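# Unload three sand cores from mould onto plywood boards

## Task

Remove three sand cores from the mould: the long core with the rounded nose, plus both upright bladed cores in the right-hand half of the mould (right as seen by the robot). Put all three down lying on the plywood boards next to the mould and release them. The remaining two cores must stay upright in the mould.

## Robot and tools

Robot: two 6-joint arms with parallel grippers, left_arm and right_arm. Joint order in every row and every per-joint list: waist, shoulder, elbow, wrist pitch, wrist yaw, wrist roll, then the gripper. Stated joint ranges in rad: waist -2.618 to 3.054, shoulder 0.000 to 3.142, elbow 0.000 to 3.142, wrist pitch -1.571 to 1.571, wrist yaw -1.571 to 1.571, wrist roll -2.094 to 2.094. A joint's true end may differ from these by up to 0.059 rad either way. The fingers point along the gripper's +z axis and close along its y axis. The reported hand point sits between the pads, about 1 cm short of the tips.

Frames: the scene frame has its origin at table-top height, midway between the nominal bases. +x points out over the table, +z points up, and +y points toward left_arm. Calibrated bases: left_arm at (+0.031, +0.345, 0) m, quat_wxyz (+1.000, 0, 0, +0.008); right_arm at (+0.030, -0.335, 0) m, quat_wxyz (+1.000, 0, 0, -0.014). Hand poses, velocities and the wrist-camera poses are reported in each arm's own base frame. They can be off by a few cm, more at long reach. Cameras: cam_left_wrist and cam_right_wrist, both 896x504. Arm names do not match image sides.

execute_actions(actions, cameras): actions is a list of actions run in order. Each action is a table of up to 15 rows, one row per 1/30 s step. If the table is shorter, its last row repeats to fill 15 steps. A row is always one flat list of 14 numbers in [-1, 1] covering both arms: left_arm's six joint values and its opening, then right_arm's six and its opening. The joint values are offsets, not poses. They count from the Joint targets at the start of that action, not from the previous row. Sending the same offset again therefore moves the joint further. Scale: 1.0 equals 2.224 rad for waist, shoulder and elbow, and 8.485 rad for the three wrist joints. Opening is absolute: +1 fully open, -1 closed. If an action would push a joint more than 0.059 rad past its range, it is rejected for both arms. If the first action fails that check, the whole call is rejected. To keep an arm where it is, send 0 offsets and repeat its current opening, because 0 is itself an opening command. Camera images come back only when actions is empty or cameras names them; ["all"] gives all.

move(target, speed, blend, opening_speed, grip_force, blocking, cameras): target is either one 14-number row laid out as above, or a list of up to 15 such rows forming waypoints. Every waypoint is an offset from the same current Joint targets, not from the waypoint before it, and all of them share 10 s. The joints move together, so the grippers trace curves, and the path avoids nothing. speed is in rad/s for the joint with farthest to go: 0.01 to 12.57, default 0.5. Give one value, or one per waypoint. blend, in rad, rounds the corners at intermediate waypoints; 0 stops at each. opening_speed sets how fast the opening command changes per second on the -1..+1 scale (at least 0.2). Use it to close gently on the cores, which are sand and can crumble. grip_force is a per-pad limit in N from 10 to 50, one value or [left, right]. It stays set until changed, and lower values close slowly. blocking=false returns after about 0.5 s while the motion continues. The result has a "move:" line: done, off_target (at rest but more than 0.035 rad from target), moving, held or fault, and limits=held if steps were withheld.

wait(seconds 0 to 10): the arms hold their last commands, and any running move continues. stop(): brakes a running move. zoom_image(camera, region): camera is cam_left_wrist or cam_right_wrist; region is [x0, y0, x1, y1] in pixels of that camera's latest image, at most 504 by 504. finished_scene(scene): takes the current scene number and ends the scene for good. The goal must still hold once the robot lets go.

Result lines: Joint positions (rad, then the finger gap in m; 0.094 means fully open), Joint velocities (may show as "within noise"), and Joint targets, the base for your next offsets. Also Tool commands, grip_measured (opening on the command scale, slightly wide when empty), and grip_effort_nm (gripper motor effort; negative means closing; not a pad force). Joint torques are in N m; positive points toward larger angle, they include the arm's weight, and joints 1-3 wrap at ±28. Other lines: "joint sent to its limit"; "joint command not followed" (a clearance check altered targets); MOTOR HOT at 75 °C; OVER-TEMPERATURE FAULT at 90 °C, which folds that arm and leaves it idle.

Motion notes: joint speed is limited, and each joint target may lead its measured angle by only 0.339 rad (big joints) or 2.2 rad (wrist). Targets that would move a gripper more than 200 mm from its current spot are scaled back. If a move did not finish, command the rest. To end a push, command the targets back past the measured angles. The grip squeeze jumps to the force limit once you command about 0.06 below the opening at first touch. To release, command an opening clearly above grip_measured.

Avoid: dropping a core or releasing it while it still moves; striking the mould, table or fixtures hard; pressing the two arms against each other, or one gripper closing on the other's fingers; letting the wrist-camera cables touch things; knocking over the two cores that must stay; anything leaving the table. Avoid holding loads with outstretched arms for long, and pushing toward unreachable poses, since both heat the motors. Loose objects may occasionally get a small random shove.

Each tool is called after "Call:" as a command line: name --argument value for each argument, lists and objects as JSON in quotes; but a table of rows of numbers goes row by row, as --pt "numbers of a row", without its own name.

## Session

Call:
execute_actions --actions '[]'

Scene clock: 0.00 s.
left_arm: end_effector_position=(+0.3628, -0.0246, +0.2019) grip_measured=+1.000 grip_effort_nm=n/a end_effector_quat_wxyz=(+0.567, -0.059, +0.819, -0.064) | right_arm: end_effector_position=(+0.3464, +0.0128, +0.2780) grip_measured=+1.000 grip_effort_nm=n/a end_effector_quat_wxyz=(+0.512, -0.227, +0.829, +0.002)
Joint positions: left_arm=[-0.096 1.023 0.565 0.102 -0.051 -0.204 0.094] | right_arm=[-0.157 1.051 1.019 -0.506 -0.374 -0.477 0.094]
Joint velocities: within noise
Joint torques (N m): no reading
Heat: left arm: 34 °C; right arm: 36 °C.
Joint targets: left_arm=[-0.096 1.015 0.574 0.108 -0.052 -0.203] | right_arm=[-0.157 1.043 1.031 -0.504 -0.378 -0.476]
Tool commands: left_gripper/opening=+1.0 right_gripper/opening=+1.0

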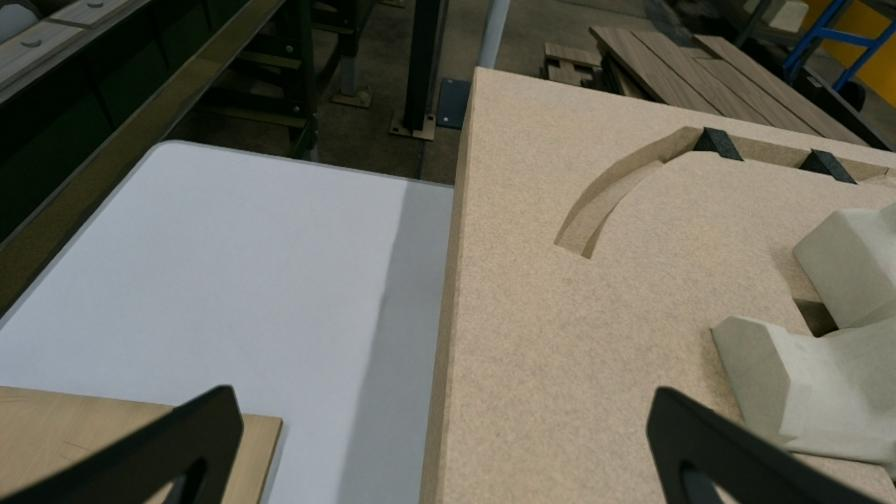

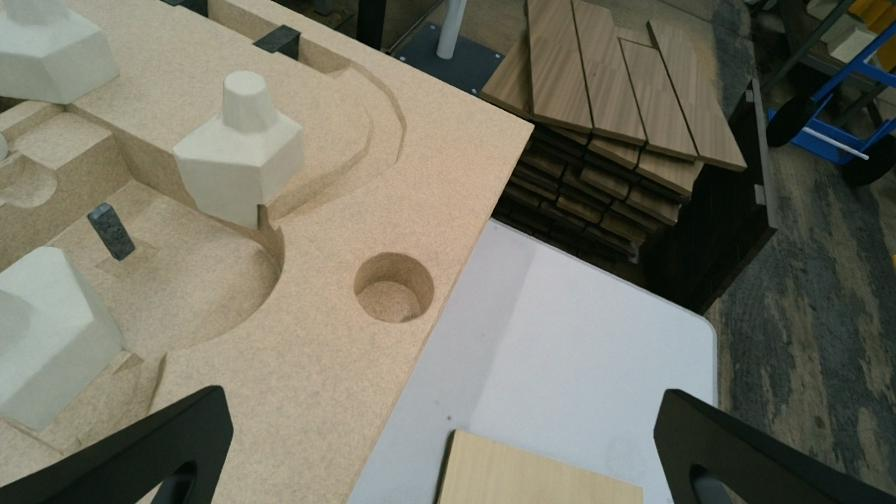

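Call:
move --target '[-0.0917,0.3152,0.6286,-0.1725,0.0061,0.0239,1,0.2055,0.3026,0.4231,-0.1004,0.0445,0.0561,1]' --cameras '["all"]'

Scene clock: 21.57 s.
left_arm: end_effector_position=(+0.3743, -0.1099, +0.2749) grip_measured=+1.000 grip_effort_nm=0.03 end_effector_quat_wxyz=(+0.230, +0.137, +0.963, -0.031) | right_arm: end_effector_position=(+0.3744, +0.1165, +0.2721) grip_measured=+1.000 grip_effort_nm=0.03 end_effector_quat_wxyz=(+0.228, -0.148, +0.962, +0.036)
Joint positions: left_arm=[-0.292 1.7 1.947 -1.349 -0.008 -0.006 0.094] | right_arm=[0.296 1.706 1.943 -1.342 -0.006 -0.008 0.094]
Joint torques (N m): left_arm=[-0.57 -5.48 6.74 1.26 0.11 0.02] | right_arm=[0.34 -5.79 7.54 0.71 0.05 0.03]
Heat: left arm: 36 °C; right arm: 38 °C.
Joint targets: left_arm=[-0.300 1.717 1.972 -1.356 0.000 0.000] | right_arm=[0.300 1.716 1.972 -1.356 -0.001 0.000]
move: done

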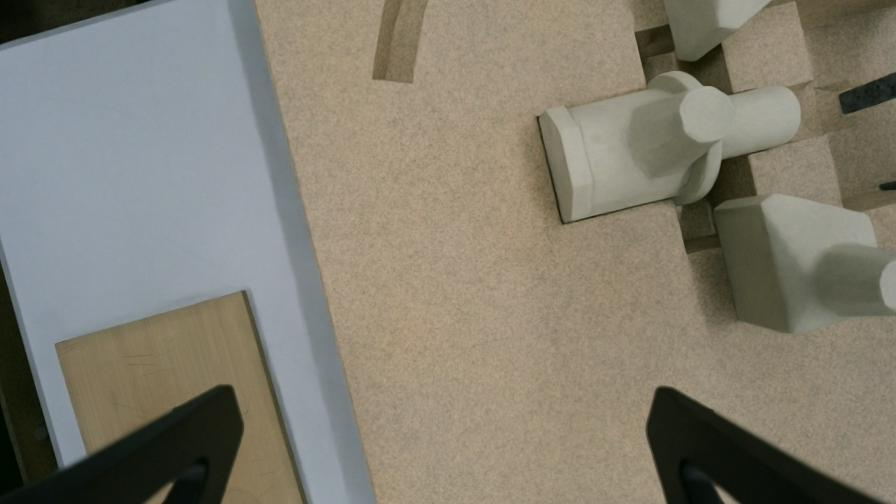

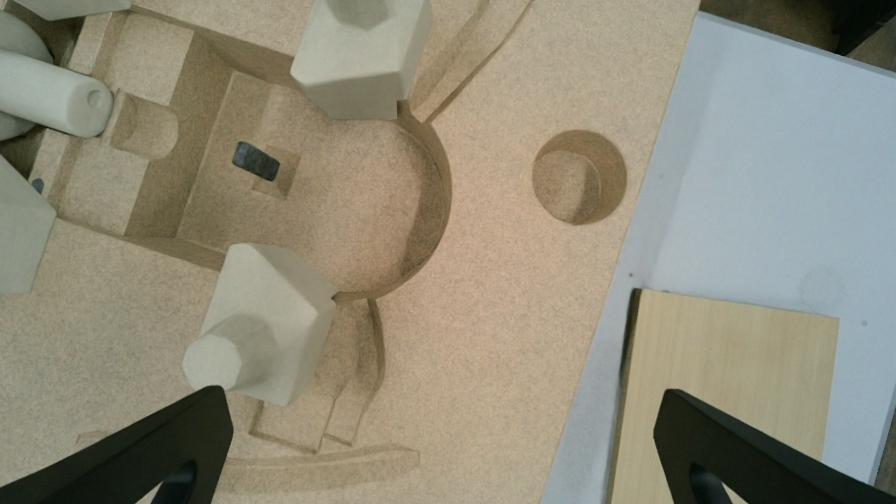

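Call:
move --target '[0,0.1992,0.2896,-0.0236,0,0,1,0,0.1992,0.2896,-0.0236,0,0,1]' --cameras '["all"]'

Scene clock: 35.00 s.
left_arm: end_effector_position=(+0.4519, -0.1333, +0.2795) grip_measured=+1.000 grip_effort_nm=0.03 end_effector_quat_wxyz=(+0.234, +0.138, +0.962, -0.031) | right_arm: end_effector_position=(+0.4520, +0.1402, +0.2766) grip_measured=+1.000 grip_effort_nm=0.03 end_effector_quat_wxyz=(+0.232, -0.148, +0.961, +0.037)
Joint positions: left_arm=[-0.292 2.141 2.594 -1.548 -0.007 -0.006 0.094] | right_arm=[0.296 2.146 2.59 -1.541 -0.006 -0.008 0.094]
Joint torques (N m): left_arm=[-0.59 -8.03 5.91 1.24 0.15 0.01] | right_arm=[0.32 -8.32 6.68 0.71 0.05 0.05]
Heat: left arm: 36 °C; right arm: 37 °C.
Joint targets: left_arm=[-0.300 2.159 2.617 -1.556 0.000 0.000] | right_arm=[0.300 2.159 2.616 -1.557 0.000 0.000]
move: done

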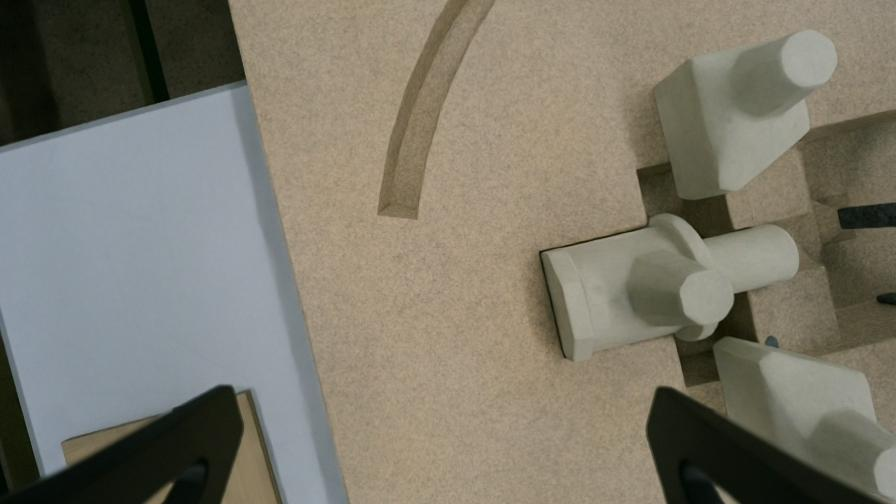

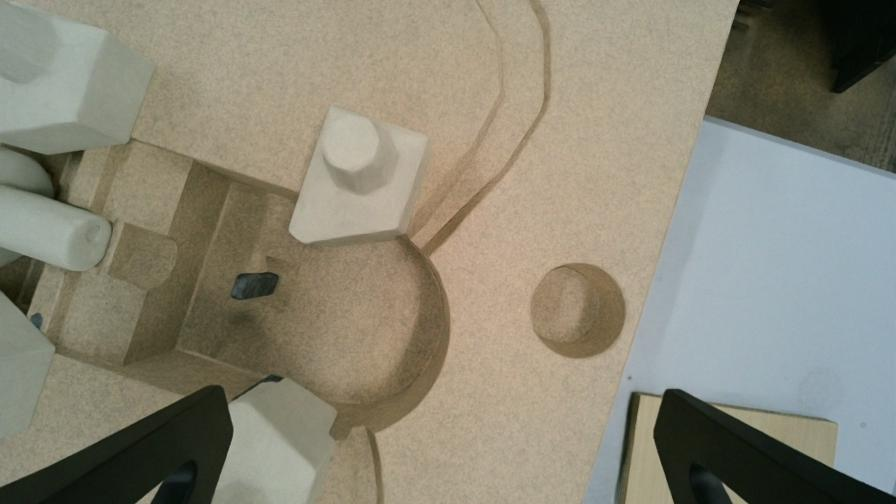

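Call:
move --target '[-0.1124,-0.4782,-0.7442,0.1404,0,0,1,0.0405,-0.4782,-0.7442,0.1404,0,0,1]' --speed 0.9 --cameras '["all"]'

Scene clock: 62.50 s.
left_arm: end_effector_position=(+0.3190, -0.1900, +0.2507) grip_measured=+1.000 grip_effort_nm=0.03 end_effector_quat_wxyz=(+0.477, +0.229, +0.839, -0.132) | right_arm: end_effector_position=(+0.3428, +0.1401, +0.2502) grip_measured=+1.000 grip_effort_nm=0.03 end_effector_quat_wxyz=(+0.484, -0.170, +0.853, +0.094)
Joint positions: left_arm=[-0.543 1.119 0.969 -0.387 -0.006 -0.006 0.094] | right_arm=[0.383 1.117 0.969 -0.393 -0.005 -0.008 0.094]
Joint torques (N m): left_arm=[-0.43 -4.64 5.22 2.31 0.07 0.02] | right_arm=[0.61 -4.63 5.76 1.68 0.04 0.05]
Heat: left arm: 37 °C; right arm: 36 °C.
Joint targets: left_arm=[-0.550 1.096 0.961 -0.365 0.000 0.000] | right_arm=[0.390 1.096 0.961 -0.365 0.000 0.000]
move: done

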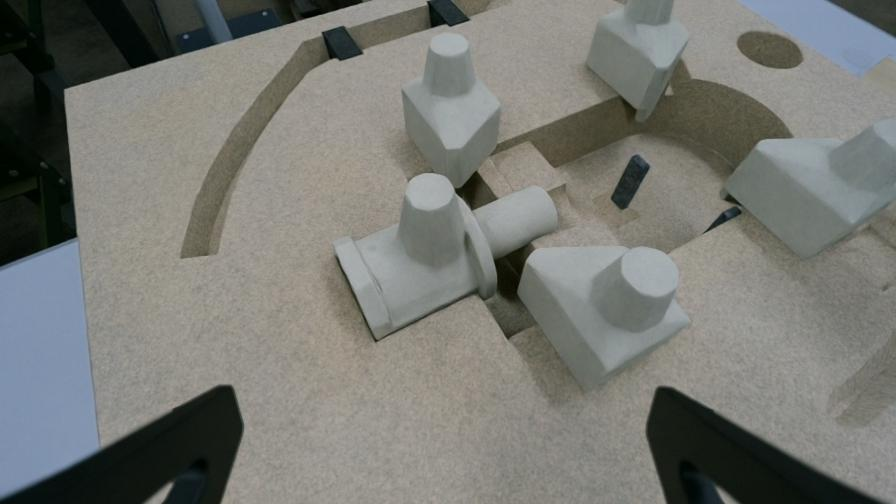

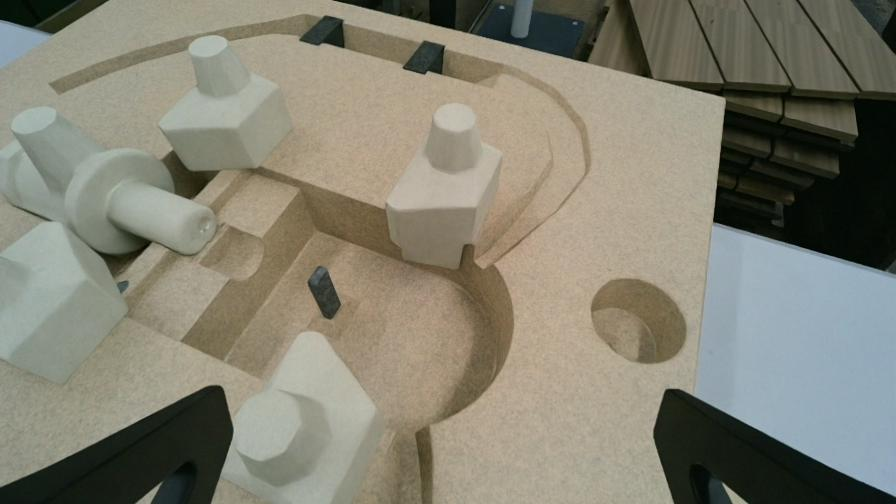

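Call:
zoom_image --camera "cam_right_wrist" --region '[250, 80, 600, 480]'

Call:
zoom_image --camera "cam_left_wrist" --region '[300, 20, 800, 420]'

Scaled by 1.260.

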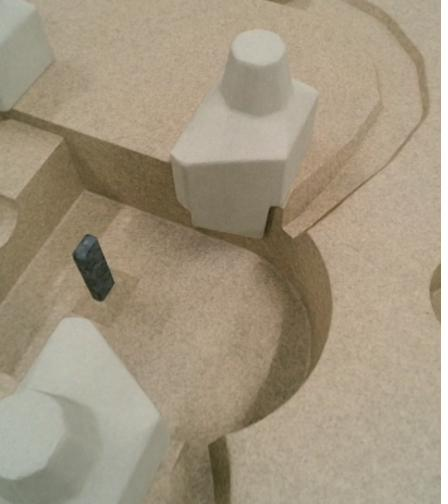

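Scaled by 1.008.

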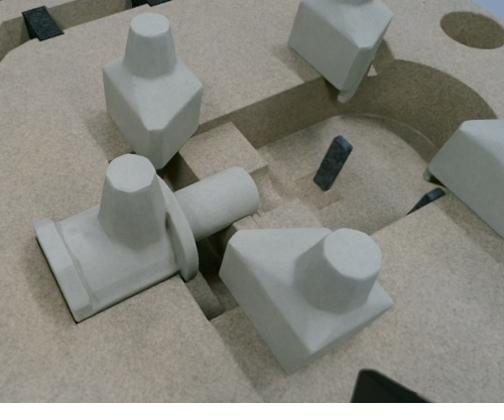

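Call:
move --target '[0.3957,0.1911,0.3539,-0.1134,0,0,1,-0.3103,0.1911,0.3539,-0.1134,0,0,1]' --speed 0.9 --cameras '["all"]'

Scene clock: 93.23 s.
left_arm: end_effector_position=(+0.3236, +0.1119, +0.2687) grip_measured=+1.000 grip_effort_nm=0.03 end_effector_quat_wxyz=(+0.227, -0.162, +0.960, +0.038) | right_arm: end_effector_position=(+0.3290, -0.1002, +0.2671) grip_measured=+1.000 grip_effort_nm=0.03 end_effector_quat_wxyz=(+0.227, +0.141, +0.963, -0.035)
Joint positions: left_arm=[0.329 1.508 1.722 -1.32 -0.002 -0.005 0.094] | right_arm=[-0.298 1.511 1.718 -1.313 0 -0.007 0.094]
Joint torques (N m): left_arm=[0.18 -4.1 6.83 1.23 0.03 0.02] | right_arm=[-0.16 -4.27 7.66 0.69 -0.01 0.04]
Heat: left arm: 37 °C; right arm: 40 °C.
Joint targets: left_arm=[0.331 1.521 1.748 -1.327 0.000 0.000] | right_arm=[-0.300 1.521 1.748 -1.328 0.000 0.000]
move: done

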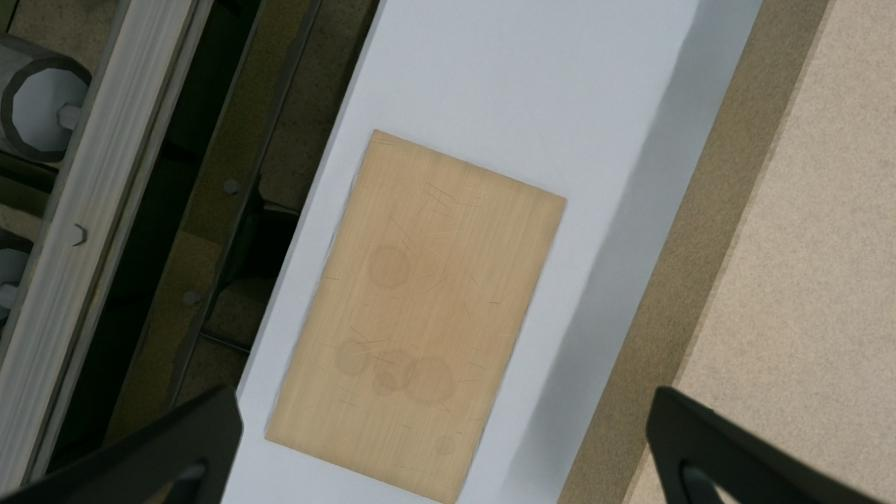

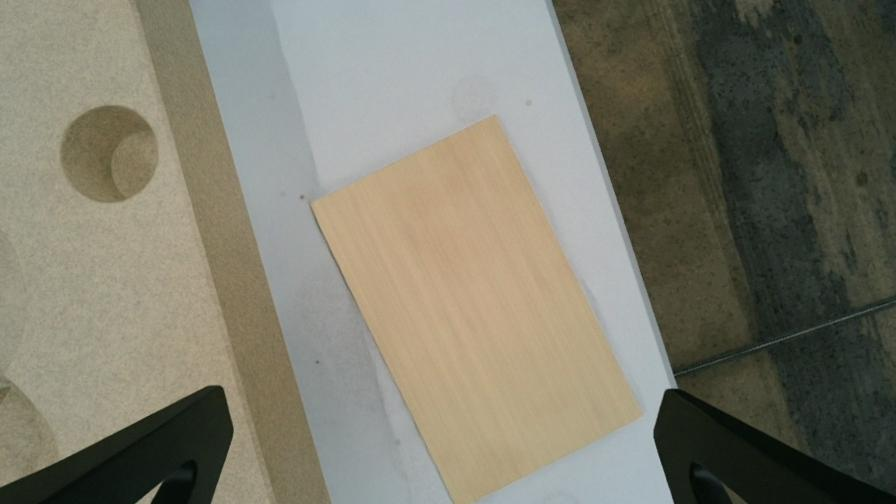

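Call:
move --target '[0,0,0,0,0,0,1,0.3867,-0.3444,-0.6362,0.1709,0,0,1]' --speed 0.8 --cameras '["cam_right_wrist"]'

Scene clock: 109.10 s.
left_arm: end_effector_position=(+0.3235, +0.1118, +0.2687) grip_measured=+1.000 grip_effort_nm=0.03 end_effector_quat_wxyz=(+0.227, -0.162, +0.960, +0.038) | right_arm: end_effector_position=(+0.2669, +0.1657, +0.1710) grip_measured=+1.000 grip_effort_nm=0.03 end_effector_quat_wxyz=(+0.556, -0.225, +0.785, +0.155)
Joint positions: left_arm=[0.329 1.508 1.722 -1.321 -0.002 -0.005 0.094] | right_arm=[0.553 0.768 0.339 0.089 0.001 -0.007 0.094]
Joint torques (N m): left_arm=[0.18 -4.11 6.83 1.26 0.04 -0.01] | right_arm=[0.61 -1.73 6.04 1.83 -0.02 0.03]
Heat: left arm: 36 °C; right arm: 38 °C.
Joint targets: left_arm=[0.331 1.521 1.748 -1.327 0.000 0.000] | right_arm=[0.560 0.755 0.333 0.122 0.000 0.000]
move: done
Images, in order (width x height): cam_right_wrist 896x504.

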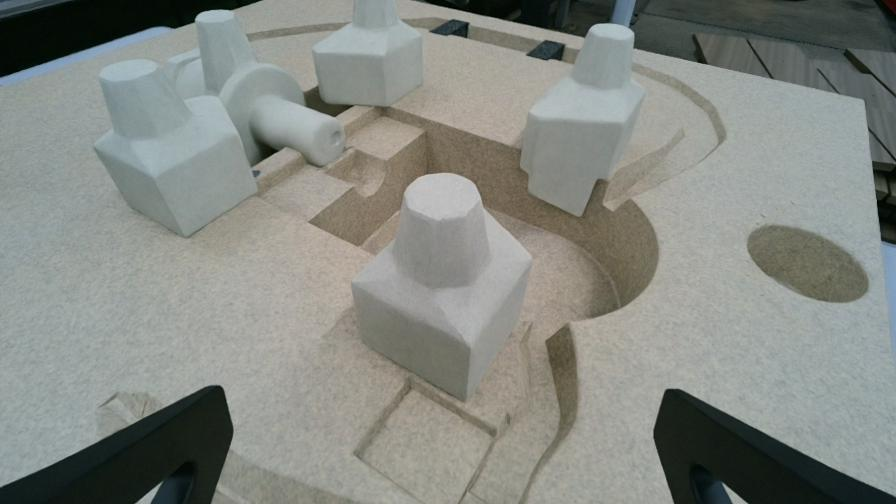

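Call:
move --target '[0,0,0,0,0,0,1,0,0.2313,0.0531,0.0467,0,0,1]' --speed 0.4 --cameras '["cam_right_wrist"]'

Scene clock: 117.63 s.
left_arm: end_effector_position=(+0.3235, +0.1118, +0.2687) grip_measured=+1.000 grip_effort_nm=0.03 end_effector_quat_wxyz=(+0.227, -0.162, +0.960, +0.038) | right_arm: end_effector_position=(+0.3248, +0.2014, +0.1379) grip_measured=+1.000 grip_effort_nm=0.03 end_effector_quat_wxyz=(+0.547, -0.227, +0.791, +0.153)
Joint positions: left_arm=[0.329 1.508 1.722 -1.321 -0.002 -0.005 0.094] | right_arm=[0.553 1.264 0.42 0.481 0.001 -0.007 0.094]
Joint torques (N m): left_arm=[0.21 -4.15 6.86 1.23 0.01 -0.01] | right_arm=[0.59 -3 8.17 1.86 -0.03 0.04]
Heat: left arm: 37 °C; right arm: 40 °C.
Joint targets: left_arm=[0.331 1.521 1.748 -1.327 0.000 0.000] | right_arm=[0.560 1.269 0.451 0.519 0.000 0.000]
move: off_target (right_arm); right_arm: the wrist pitch is farthest, 0.037 rad from its target
Images, in order (width x height): cam_right_wrist 896x504.

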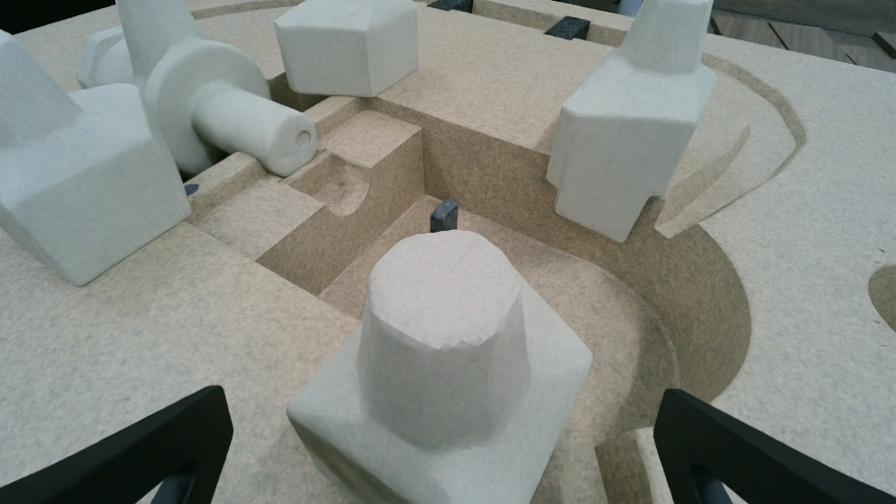

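Call:
move --target '[0,0,0,0,0,0,1,0,0.0053,0.0229,-0.0024,0,0,1]' --speed 0.3 --cameras '["cam_right_wrist"]'

Scene clock: 123.83 s.
left_arm: end_effector_position=(+0.3235, +0.1118, +0.2687) grip_measured=+1.000 grip_effort_nm=0.03 end_effector_quat_wxyz=(+0.227, -0.162, +0.960, +0.038) | right_arm: end_effector_position=(+0.3353, +0.2079, +0.1589) grip_measured=+1.000 grip_effort_nm=0.02 end_effector_quat_wxyz=(+0.565, -0.223, +0.779, +0.158)
Joint positions: left_arm=[0.329 1.508 1.722 -1.321 -0.002 -0.005 0.094] | right_arm=[0.553 1.273 0.474 0.482 0.001 -0.007 0.094]
Joint torques (N m): left_arm=[0.13 -4.12 6.86 1.25 0.04 -0.01] | right_arm=[0.58 -3 8.08 1.67 -0.03 0.04]
Heat: left arm: 37 °C; right arm: 41 °C.
Joint targets: left_arm=[0.331 1.521 1.748 -1.327 0.000 0.000] | right_arm=[0.560 1.281 0.502 0.498 0.000 0.000]
move: done
Images, in order (width x height): cam_right_wrist 896x504.

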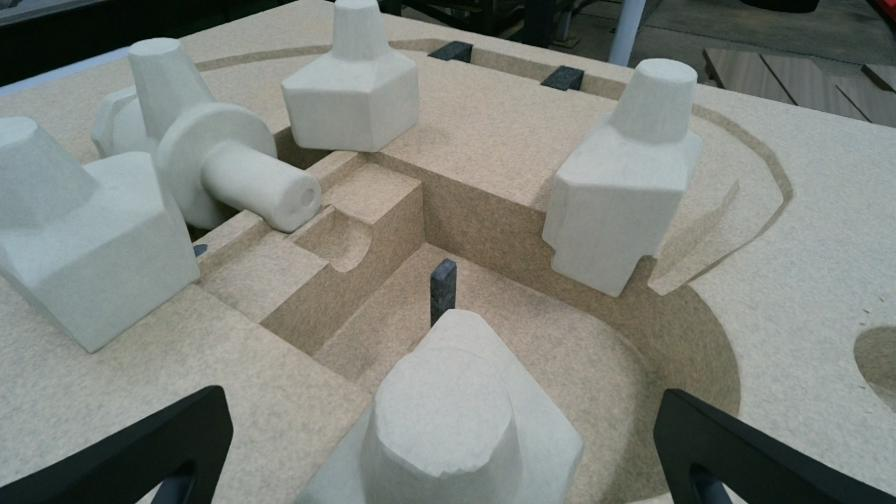

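Call:
move --target '[0,0,0,0,0,0,1,0,0.0092,-0.0085,0.0047,0,0,1]' --speed 0.3 --cameras '["cam_right_wrist"]'

Scene clock: 127.93 s.
left_arm: end_effector_position=(+0.3235, +0.1118, +0.2687) grip_measured=+1.000 grip_effort_nm=0.03 end_effector_quat_wxyz=(+0.227, -0.162, +0.960, +0.038) | right_arm: end_effector_position=(+0.3373, +0.2091, +0.1555) grip_measured=+1.000 grip_effort_nm=0.02 end_effector_quat_wxyz=(+0.564, -0.223, +0.779, +0.158)
Joint positions: left_arm=[0.329 1.508 1.722 -1.321 -0.002 -0.005 0.094] | right_arm=[0.553 1.294 0.474 0.502 0.001 -0.007 0.094]
Joint torques (N m): left_arm=[0.24 -4.14 6.86 1.24 0.05 0] | right_arm=[0.61 -3.17 6.49 1.87 -0.03 0.04]
Heat: left arm: 37 °C; right arm: 41 °C.
Joint targets: left_arm=[0.331 1.521 1.748 -1.327 0.000 0.000] | right_arm=[0.560 1.302 0.483 0.538 0.000 0.000]
move: off_target (right_arm); right_arm: the wrist pitch is farthest, 0.036 rad from its target
Images, in order (width x height): cam_right_wrist 896x504.

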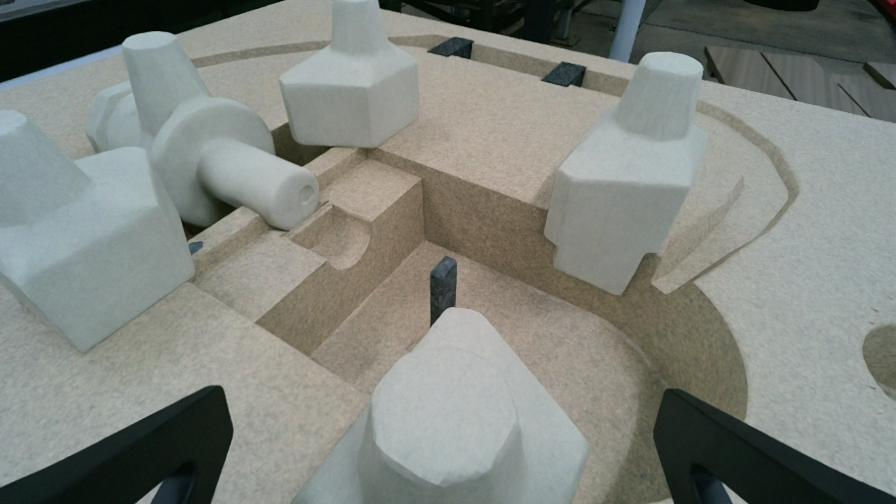

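Call:
move --target '[0,0,0,0,0,0,1,0,0.006,-0.0075,0.0025,0,0,1]' --speed 0.3

Call:
move --target '[0,0,0,0,0,0,1,0,0,0,0,0,0,-0.2]' --opening_speed 0.8 --grip_force 30 --cameras '["cam_right_wrist"]'

Scene clock: 132.07 s.
left_arm: end_effector_position=(+0.3235, +0.1118, +0.2687) grip_measured=+1.000 grip_effort_nm=0.03 end_effector_quat_wxyz=(+0.227, -0.162, +0.960, +0.038) | right_arm: end_effector_position=(+0.3392, +0.2102, +0.1558) grip_measured=+1.000 grip_effort_nm=0.03 end_effector_quat_wxyz=(+0.568, -0.223, +0.777, +0.159)
Joint positions: left_arm=[0.329 1.508 1.722 -1.321 -0.002 -0.005 0.094] | right_arm=[0.553 1.307 0.474 0.523 0.001 -0.007 0.094]
Joint torques (N m): left_arm=[0.16 -4.08 6.8 1.24 0.06 0.03] | right_arm=[0.62 -3.21 5.18 1.85 -0.03 0.03]
Heat: left arm: 37 °C; right arm: 42 °C.
Joint targets: left_arm=[0.331 1.521 1.748 -1.327 0.000 0.000] | right_arm=[0.560 1.315 0.467 0.559 0.000 0.000]
move: off_target (right_arm); right_arm: the wrist pitch is farthest, 0.036 rad from its target

Scene clock: 135.70 s.
left_arm: end_effector_position=(+0.3235, +0.1118, +0.2687) grip_measured=+1.000 grip_effort_nm=0.03 end_effector_quat_wxyz=(+0.227, -0.162, +0.960, +0.038) | right_arm: end_effector_position=(+0.3392, +0.2103, +0.1560) grip_measured=-0.197 grip_effort_nm=-0.12 end_effector_quat_wxyz=(+0.568, -0.223, +0.776, +0.159)
Joint positions: left_arm=[0.329 1.508 1.722 -1.321 -0.002 -0.005 0.094] | right_arm=[0.553 1.307 0.474 0.524 0.001 -0.007 0.038]
Joint torques (N m): left_arm=[0.13 -4.15 6.82 1.24 0.04 0.01] | right_arm=[0.55 -3.21 5.22 1.86 -0.02 0.03]
Heat: left arm: 37 °C; right arm: 42 °C.
Joint targets: left_arm=[0.331 1.521 1.748 -1.327 0.000 0.000] | right_arm=[0.560 1.315 0.467 0.559 0.000 0.000]
grip_force (N): 30, 30
move: done
Images, in order (width x height): cam_right_wrist 896x504.

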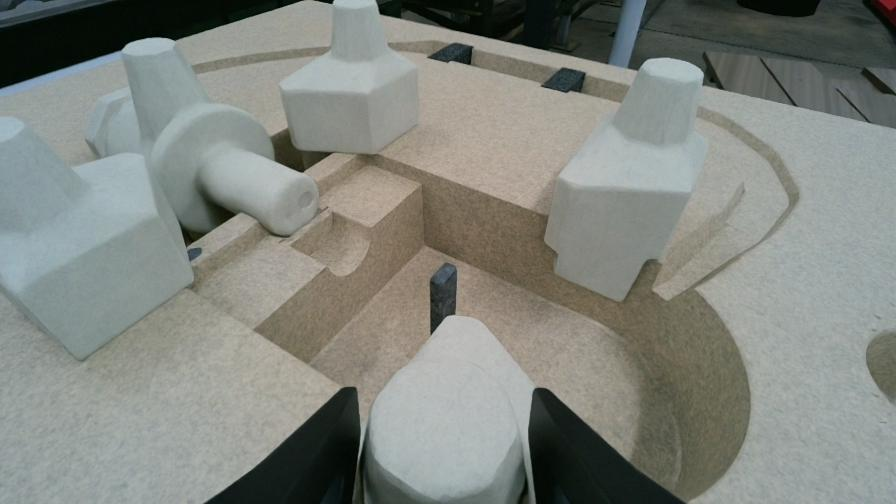

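Call:
move --target '[0,0,0,0,0,0,1,0,0.0,-0.015,0.008,0,0,0]' --speed 0.3

Call:
move --target '[0,0,0,0,0,0,1,0,0,0,0,0,0,-0.5]' --opening_speed 0.4 --cameras '["cam_right_wrist"]'

Scene clock: 141.57 s.
left_arm: end_effector_position=(+0.3235, +0.1118, +0.2687) grip_measured=+1.000 grip_effort_nm=0.03 end_effector_quat_wxyz=(+0.227, -0.162, +0.960, +0.038) | right_arm: end_effector_position=(+0.3377, +0.2093, +0.1586) grip_measured=-0.003 grip_effort_nm=0.18 end_effector_quat_wxyz=(+0.582, -0.220, +0.766, +0.163)
Joint positions: left_arm=[0.329 1.508 1.722 -1.321 -0.002 -0.005 0.094] | right_arm=[0.553 1.307 0.442 0.593 0.001 -0.007 0.047]
Joint torques (N m): left_arm=[0.16 -4.14 6.87 1.23 0.05 -0.01] | right_arm=[0.59 -3.18 4.93 1.87 -0.03 0.03]
Heat: left arm: 37 °C; right arm: 42 °C.
Joint targets: left_arm=[0.331 1.521 1.748 -1.327 0.000 0.000] | right_arm=[0.560 1.315 0.433 0.627 0.000 0.000]
grip_force (N): 30, 30
move: done

Scene clock: 143.03 s.
left_arm: end_effector_position=(+0.3235, +0.1118, +0.2687) grip_measured=+1.000 grip_effort_nm=0.03 end_effector_quat_wxyz=(+0.227, -0.162, +0.960, +0.038) | right_arm: end_effector_position=(+0.3376, +0.2095, +0.1587) grip_measured=-0.297 grip_effort_nm=-0.63 end_effector_quat_wxyz=(+0.583, -0.220, +0.765, +0.163)
Joint positions: left_arm=[0.329 1.508 1.722 -1.321 -0.002 -0.005 0.094] | right_arm=[0.553 1.307 0.442 0.594 0.001 -0.007 0.033]
Joint torques (N m): left_arm=[0.18 -4.16 6.76 1.22 0.04 0.01] | right_arm=[0.58 -3.15 4.94 1.85 -0.03 0.04]
Heat: left arm: 37 °C; right arm: 42 °C.
Joint targets: left_arm=[0.331 1.521 1.748 -1.327 0.000 0.000] | right_arm=[0.560 1.315 0.433 0.627 -0.001 0.000]
grip_force (N): 30, 30
move: done
Images, in order (width x height): cam_right_wrist 896x504.

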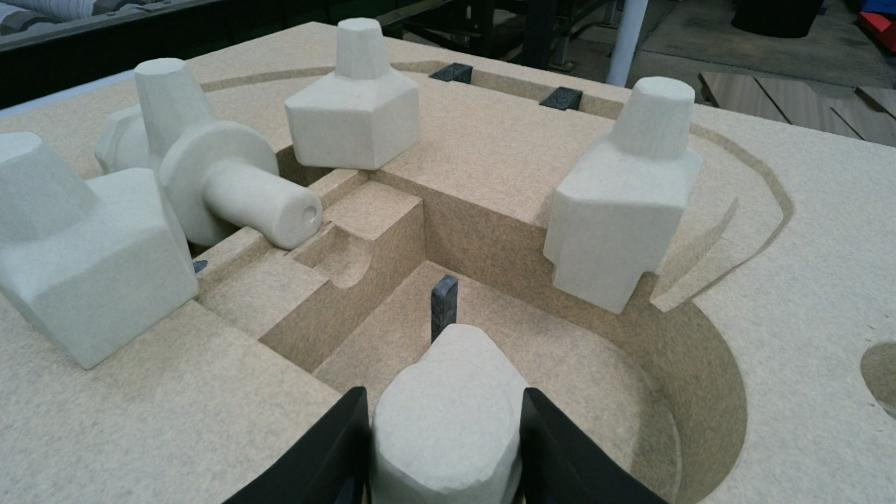

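Call:
move --pt "0 0 0 0 0 0 1 0 0 0 0 0 0 0" --pt "0 0 0 0 0 0 1 0 0.0112 0 0.0 0 0 0" --pt "0 0 0 0 0 0 1 0 0.0112 0 0.0 0 0 -0.5" --speed 0.3 --opening_speed 0.4 --cameras '["cam_right_wrist"]'

Scene clock: 150.20 s.
left_arm: end_effector_position=(+0.3235, +0.1118, +0.2687) grip_measured=+1.000 grip_effort_nm=0.03 end_effector_quat_wxyz=(+0.227, -0.162, +0.960, +0.038) | right_arm: end_effector_position=(+0.3390, +0.2102, +0.1514) grip_measured=-0.227 grip_effort_nm=-0.63 end_effector_quat_wxyz=(+0.577, -0.221, +0.770, +0.161)
Joint positions: left_arm=[0.329 1.508 1.722 -1.321 -0.002 -0.005 0.094] | right_arm=[0.553 1.333 0.442 0.603 0.002 -0.007 0.036]
Joint torques (N m): left_arm=[0.25 -4.15 6.89 1.25 0.06 0.02] | right_arm=[0.58 -3.28 4.86 1.77 -0.03 0.03]
Heat: left arm: 37 °C; right arm: 43 °C.
Joint targets: left_arm=[0.331 1.521 1.748 -1.327 0.000 0.000] | right_arm=[0.560 1.340 0.433 0.627 -0.001 0.000]
grip_force (N): 30, 30
move: done
Images, in order (width x height): cam_right_wrist 896x504.

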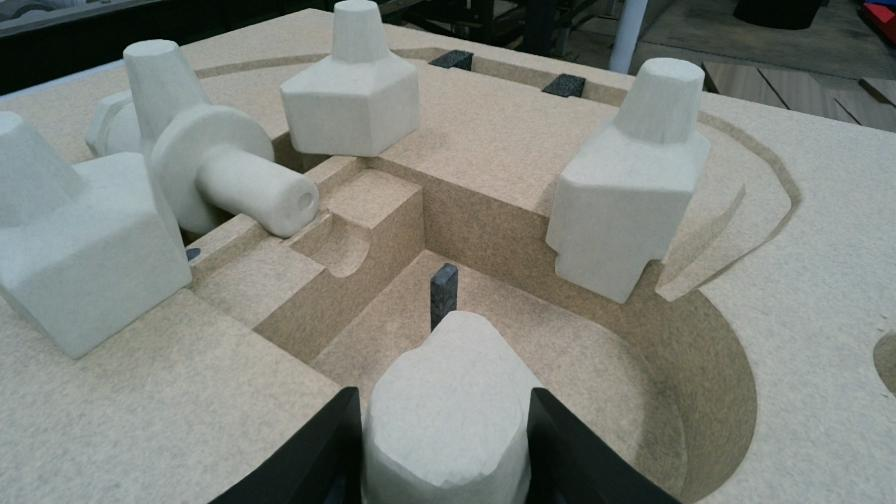

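Call:
move --pt "0 0 0 0 0 0 1 0 -0.0537 0.049 -0.0269 0 0 -0.5" --pt "0 0 0 0 0 0 1 0 -0.0838 0.1075 -0.0501 0 0 -0.5" --speed 0.15 --blend 0.05 --cameras '["all"]'

Scene clock: 157.80 s.
left_arm: end_effector_position=(+0.3235, +0.1118, +0.2687) grip_measured=+1.000 grip_effort_nm=0.03 end_effector_quat_wxyz=(+0.227, -0.162, +0.960, +0.038) | right_arm: end_effector_position=(+0.3315, +0.2055, +0.1790) grip_measured=-0.236 grip_effort_nm=-0.63 end_effector_quat_wxyz=(+0.523, -0.231, +0.807, +0.146)
Joint positions: left_arm=[0.329 1.508 1.722 -1.321 -0.002 -0.005 0.094] | right_arm=[0.553 1.194 0.621 0.151 0.002 -0.007 0.036]
Joint torques (N m): left_arm=[0.24 -4.21 6.82 1.24 0.05 0] | right_arm=[0.58 -6.8 10.4 2 -0.04 0.03]
Heat: left arm: 37 °C; right arm: 44 °C.
Joint targets: left_arm=[0.331 1.521 1.748 -1.327 0.000 0.000] | right_arm=[0.560 1.154 0.673 0.202 0.000 0.000]
grip_force (N): 30, 30
move: off_target (right_arm); right_arm: the elbow is farthest, 0.051 rad from its target

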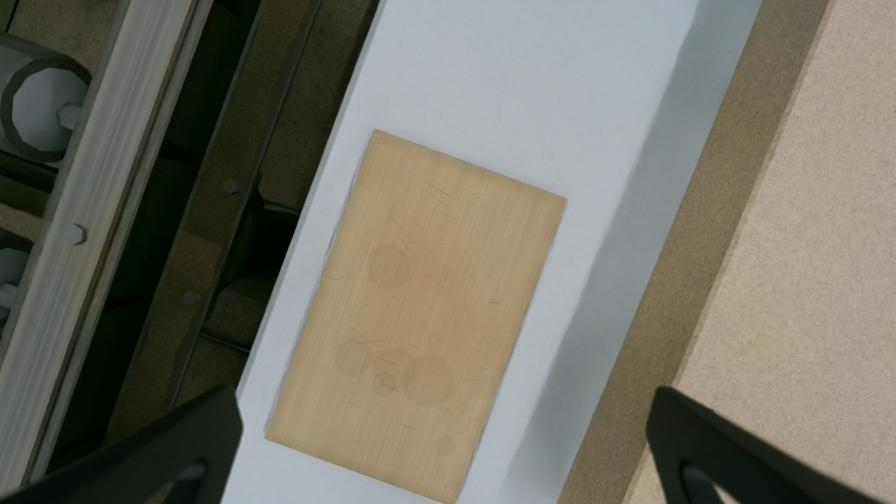

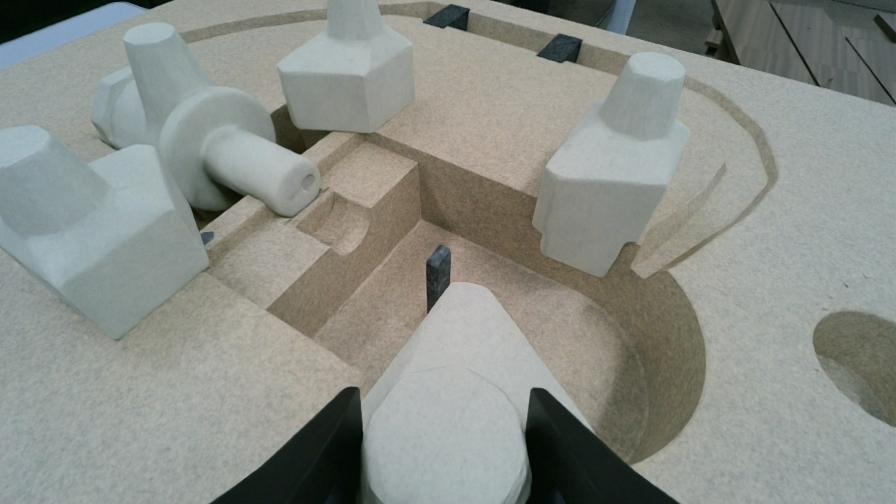

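Call:
zoom_image --camera "cam_right_wrist" --region '[330, 250, 660, 504]'

Call:
move --target '[0,0,0,0,0,0,1,0,-0.01,0.015,0.006,0,0,-0.5]' --speed 0.15 --cameras '["cam_right_wrist"]'

Scaled by 1.527.

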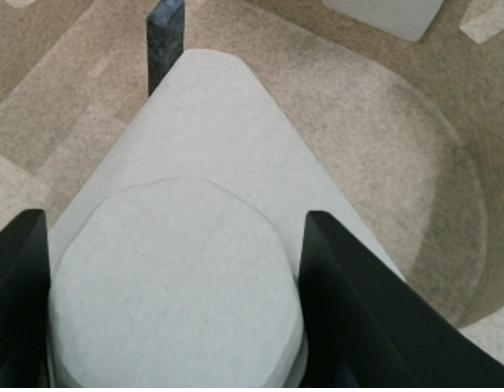

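Scene clock: 163.50 s.
left_arm: end_effector_position=(+0.3235, +0.1118, +0.2687) grip_measured=+1.000 grip_effort_nm=0.03 end_effector_quat_wxyz=(+0.227, -0.162, +0.960, +0.038) | right_arm: end_effector_position=(+0.3342, +0.2072, +0.2015) grip_measured=-0.239 grip_effort_nm=-0.63 end_effector_quat_wxyz=(+0.544, -0.227, +0.793, +0.152)
Joint positions: left_arm=[0.329 1.508 1.722 -1.321 -0.002 -0.005 0.094] | right_arm=[0.553 1.17 0.65 0.15 0.002 -0.007 0.036]
Joint torques (N m): left_arm=[0.2 -4.14 6.91 1.24 0.04 0] | right_arm=[0.59 -6.52 11.02 2.52 -0.03 0.03]
Heat: left arm: 37 °C; right arm: 45 °C.
Joint targets: left_arm=[0.331 1.521 1.748 -1.327 0.000 0.000] | right_arm=[0.560 1.131 0.706 0.253 0.000 0.000]
grip_force (N): 30, 30
move: off_target (right_arm); right_arm: the wrist pitch is farthest, 0.103 rad from its target
Images, in order (width x height): cam_right_wrist 896x504.

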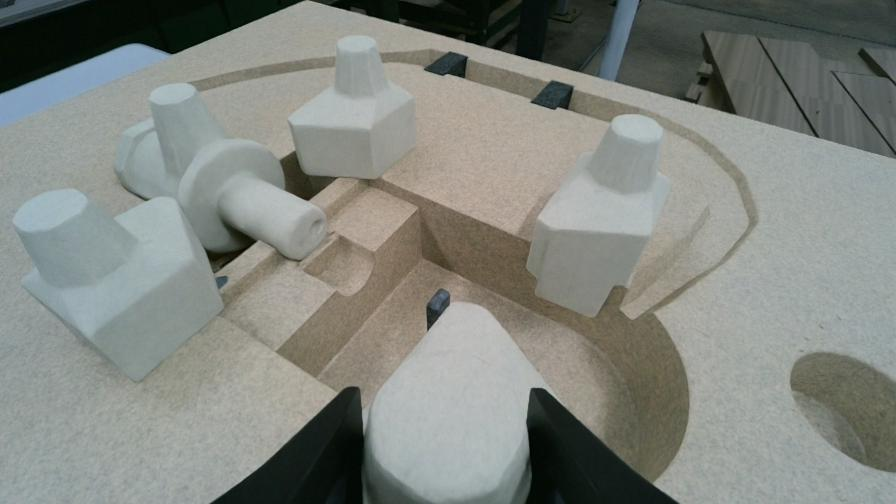

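Call:
move --target '[0,0,0,0,0,0,1,0,-0.018,0.027,-0.005,0,0,-0.5]' --speed 0.15 --cameras '["cam_right_wrist"]'

Scene clock: 168.33 s.
left_arm: end_effector_position=(+0.3235, +0.1118, +0.2687) grip_measured=+1.000 grip_effort_nm=0.03 end_effector_quat_wxyz=(+0.227, -0.162, +0.960, +0.038) | right_arm: end_effector_position=(+0.3359, +0.2082, +0.2409) grip_measured=-0.239 grip_effort_nm=-0.63 end_effector_quat_wxyz=(+0.575, -0.221, +0.771, +0.160)
Joint positions: left_arm=[0.329 1.508 1.722 -1.321 -0.002 -0.005 0.094] | right_arm=[0.553 1.127 0.712 0.124 0.002 -0.007 0.036]
Joint torques (N m): left_arm=[0.2 -4.18 6.8 1.23 0.06 -0.01] | right_arm=[0.57 -6.08 10.8 2.35 -0.03 0.04]
Heat: left arm: 38 °C; right arm: 47 °C.
Joint targets: left_arm=[0.331 1.521 1.748 -1.327 0.000 0.000] | right_arm=[0.560 1.091 0.766 0.211 0.000 0.000]
grip_force (N): 30, 30
move: off_target (right_arm); right_arm: the wrist pitch is farthest, 0.087 rad from its target
Images, in order (width x height): cam_right_wrist 896x504.

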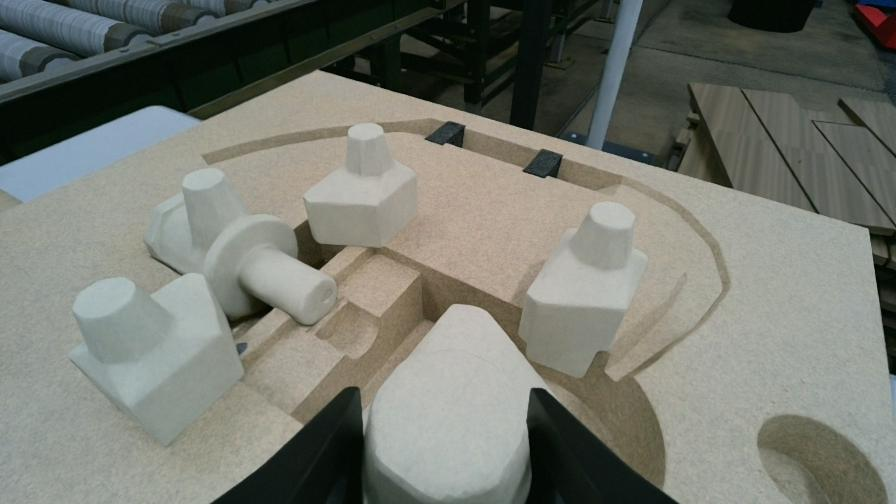

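Call:
move --pt "0 0 0 0 0 0 1 -0.3363 0.0957 0.2572 -0.0996 0 0 -0.5" --pt "0 0 0 0 0 0 1 -0.3363 0.3547 0.4424 -0.1569 0 0 -0.5" --speed 0.5 --blend 0.05 --cameras '["cam_right_wrist"]'

Scene clock: 193.30 s.
left_arm: end_effector_position=(+0.3235, +0.1118, +0.2687) grip_measured=+1.000 grip_effort_nm=0.03 end_effector_quat_wxyz=(+0.227, -0.162, +0.960, +0.038) | right_arm: end_effector_position=(+0.4130, -0.0773, +0.1424) grip_measured=-0.239 grip_effort_nm=-0.63 end_effector_quat_wxyz=(+0.133, +0.089, +0.987, -0.014)
Joint positions: left_arm=[0.329 1.508 1.722 -1.321 -0.002 -0.005 0.094] | right_arm=[-0.186 1.887 1.705 -1.12 0.002 -0.006 0.036]
Joint torques (N m): left_arm=[0.14 -4.23 6.87 1.23 0.03 0.03] | right_arm=[-0.17 -8.95 9.2 0.52 -0.04 0.04]
Heat: left arm: 38 °C; right arm: 49 °C.
Joint targets: left_arm=[0.331 1.521 1.748 -1.327 0.000 0.000] | right_arm=[-0.188 1.880 1.750 -1.121 -0.001 0.000]
grip_force (N): 30, 30
move: off_target (right_arm); right_arm: the elbow is farthest, 0.045 rad from its target
Images, in order (width x height): cam_right_wrist 896x504.

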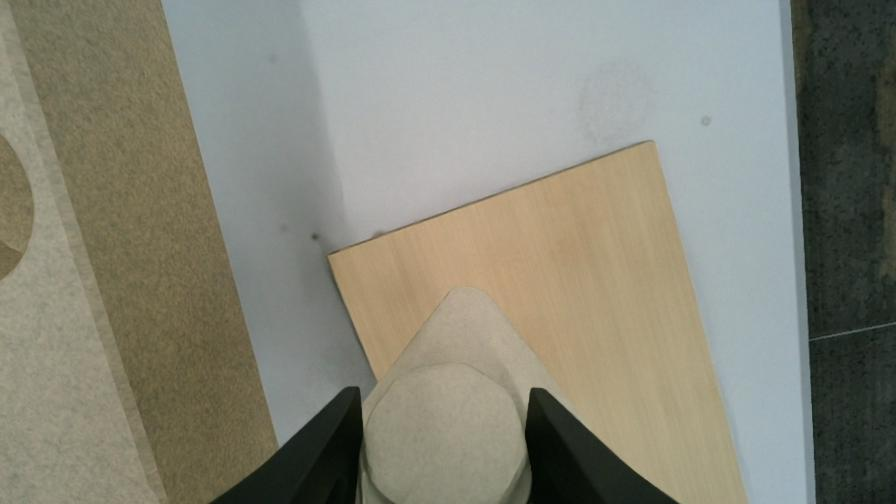

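Call:
move --target '[0,0,0,0,0,0,1,-0.1637,0.1978,0.1441,-0.0447,-0.0872,0,-0.5]' --speed 0.4 --cameras '["cam_right_wrist"]'

Scene clock: 225.37 s.
left_arm: end_effector_position=(+0.3235, +0.1118, +0.2687) grip_measured=+1.000 grip_effort_nm=0.03 end_effector_quat_wxyz=(+0.227, -0.162, +0.960, +0.038) | right_arm: end_effector_position=(+0.4136, -0.1200, +0.0942) grip_measured=-0.239 grip_effort_nm=-0.63 end_effector_quat_wxyz=(+0.014, +0.281, +0.896, +0.344)
Joint positions: left_arm=[0.329 1.508 1.722 -1.321 -0.002 -0.005 0.094] | right_arm=[-0.553 2.318 2.033 -1.459 -0.684 -0.006 0.036]
Joint torques (N m): left_arm=[0.17 -4.16 6.83 1.26 0.07 -0.01] | right_arm=[-0.01 -10.58 7.9 -0.54 -0.85 0.02]
Heat: left arm: 38 °C; right arm: 41 °C.
Joint targets: left_arm=[0.331 1.521 1.748 -1.327 0.000 0.000] | right_arm=[-0.552 2.320 2.070 -1.500 -0.741 0.000]
grip_force (N): 30, 30
move: off_target (right_arm); right_arm: the wrist yaw is farthest, 0.057 rad from its target
Images, in order (width x height): cam_right_wrist 896x504.

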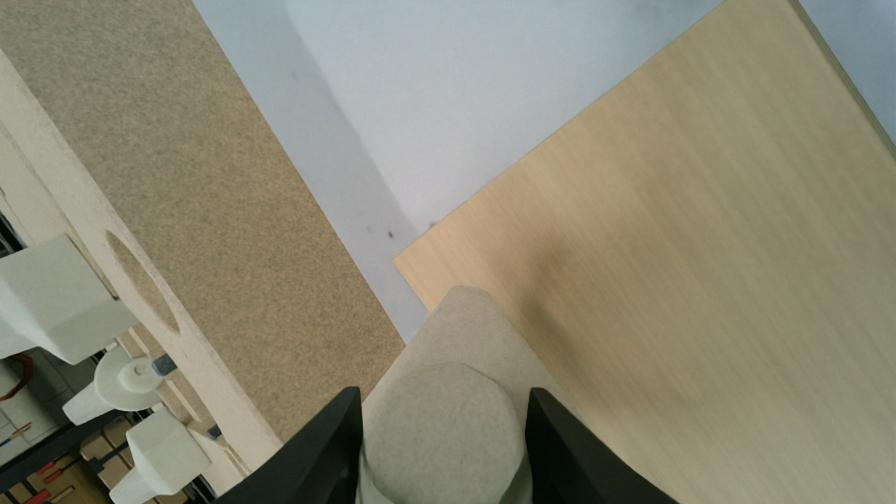

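Call:
move --target '[0,0,0,0,0,0,1,0,0.0253,-0.0045,0.0019,-0.0071,0,-0.5]' --speed 0.15 --cameras '["cam_right_wrist"]'

Scene clock: 231.03 s.
left_arm: end_effector_position=(+0.3235, +0.1118, +0.2687) grip_measured=+1.000 grip_effort_nm=0.03 end_effector_quat_wxyz=(+0.227, -0.162, +0.960, +0.038) | right_arm: end_effector_position=(+0.4172, -0.1131, +0.0787) grip_measured=-0.239 grip_effort_nm=-0.63 end_effector_quat_wxyz=(-0.003, +0.290, +0.881, +0.375)
Joint positions: left_arm=[0.329 1.508 1.722 -1.321 -0.002 -0.005 0.094] | right_arm=[-0.553 2.374 2.033 -1.459 -0.74 -0.006 0.036]
Joint torques (N m): left_arm=[0.1 -4.14 6.87 1.25 0.04 -0.01] | right_arm=[-0.01 -10.78 6.99 -0.47 -0.92 0.03]
Heat: left arm: 38 °C; right arm: 40 °C.
Joint targets: left_arm=[0.331 1.521 1.748 -1.327 0.000 0.000] | right_arm=[-0.552 2.376 2.060 -1.484 -0.801 0.000]
grip_force (N): 30, 30
move: off_target (right_arm); right_arm: the wrist yaw is farthest, 0.061 rad from its target
Images, in order (width x height): cam_right_wrist 896x504.

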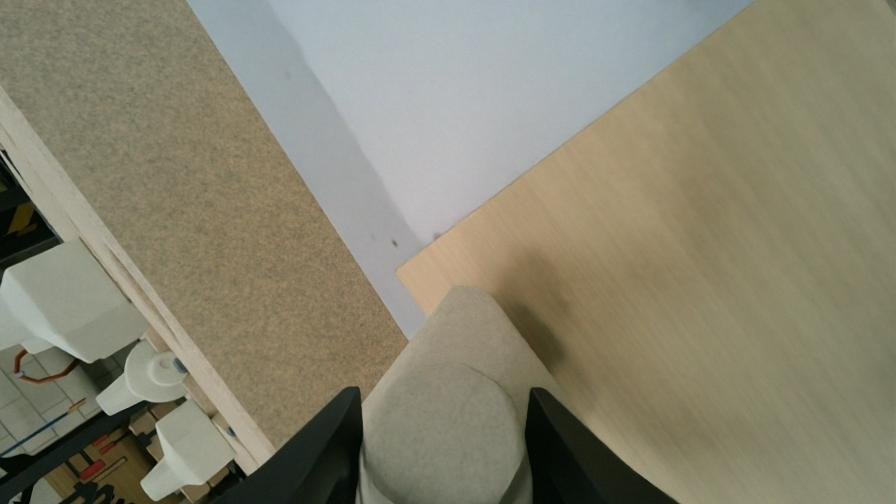

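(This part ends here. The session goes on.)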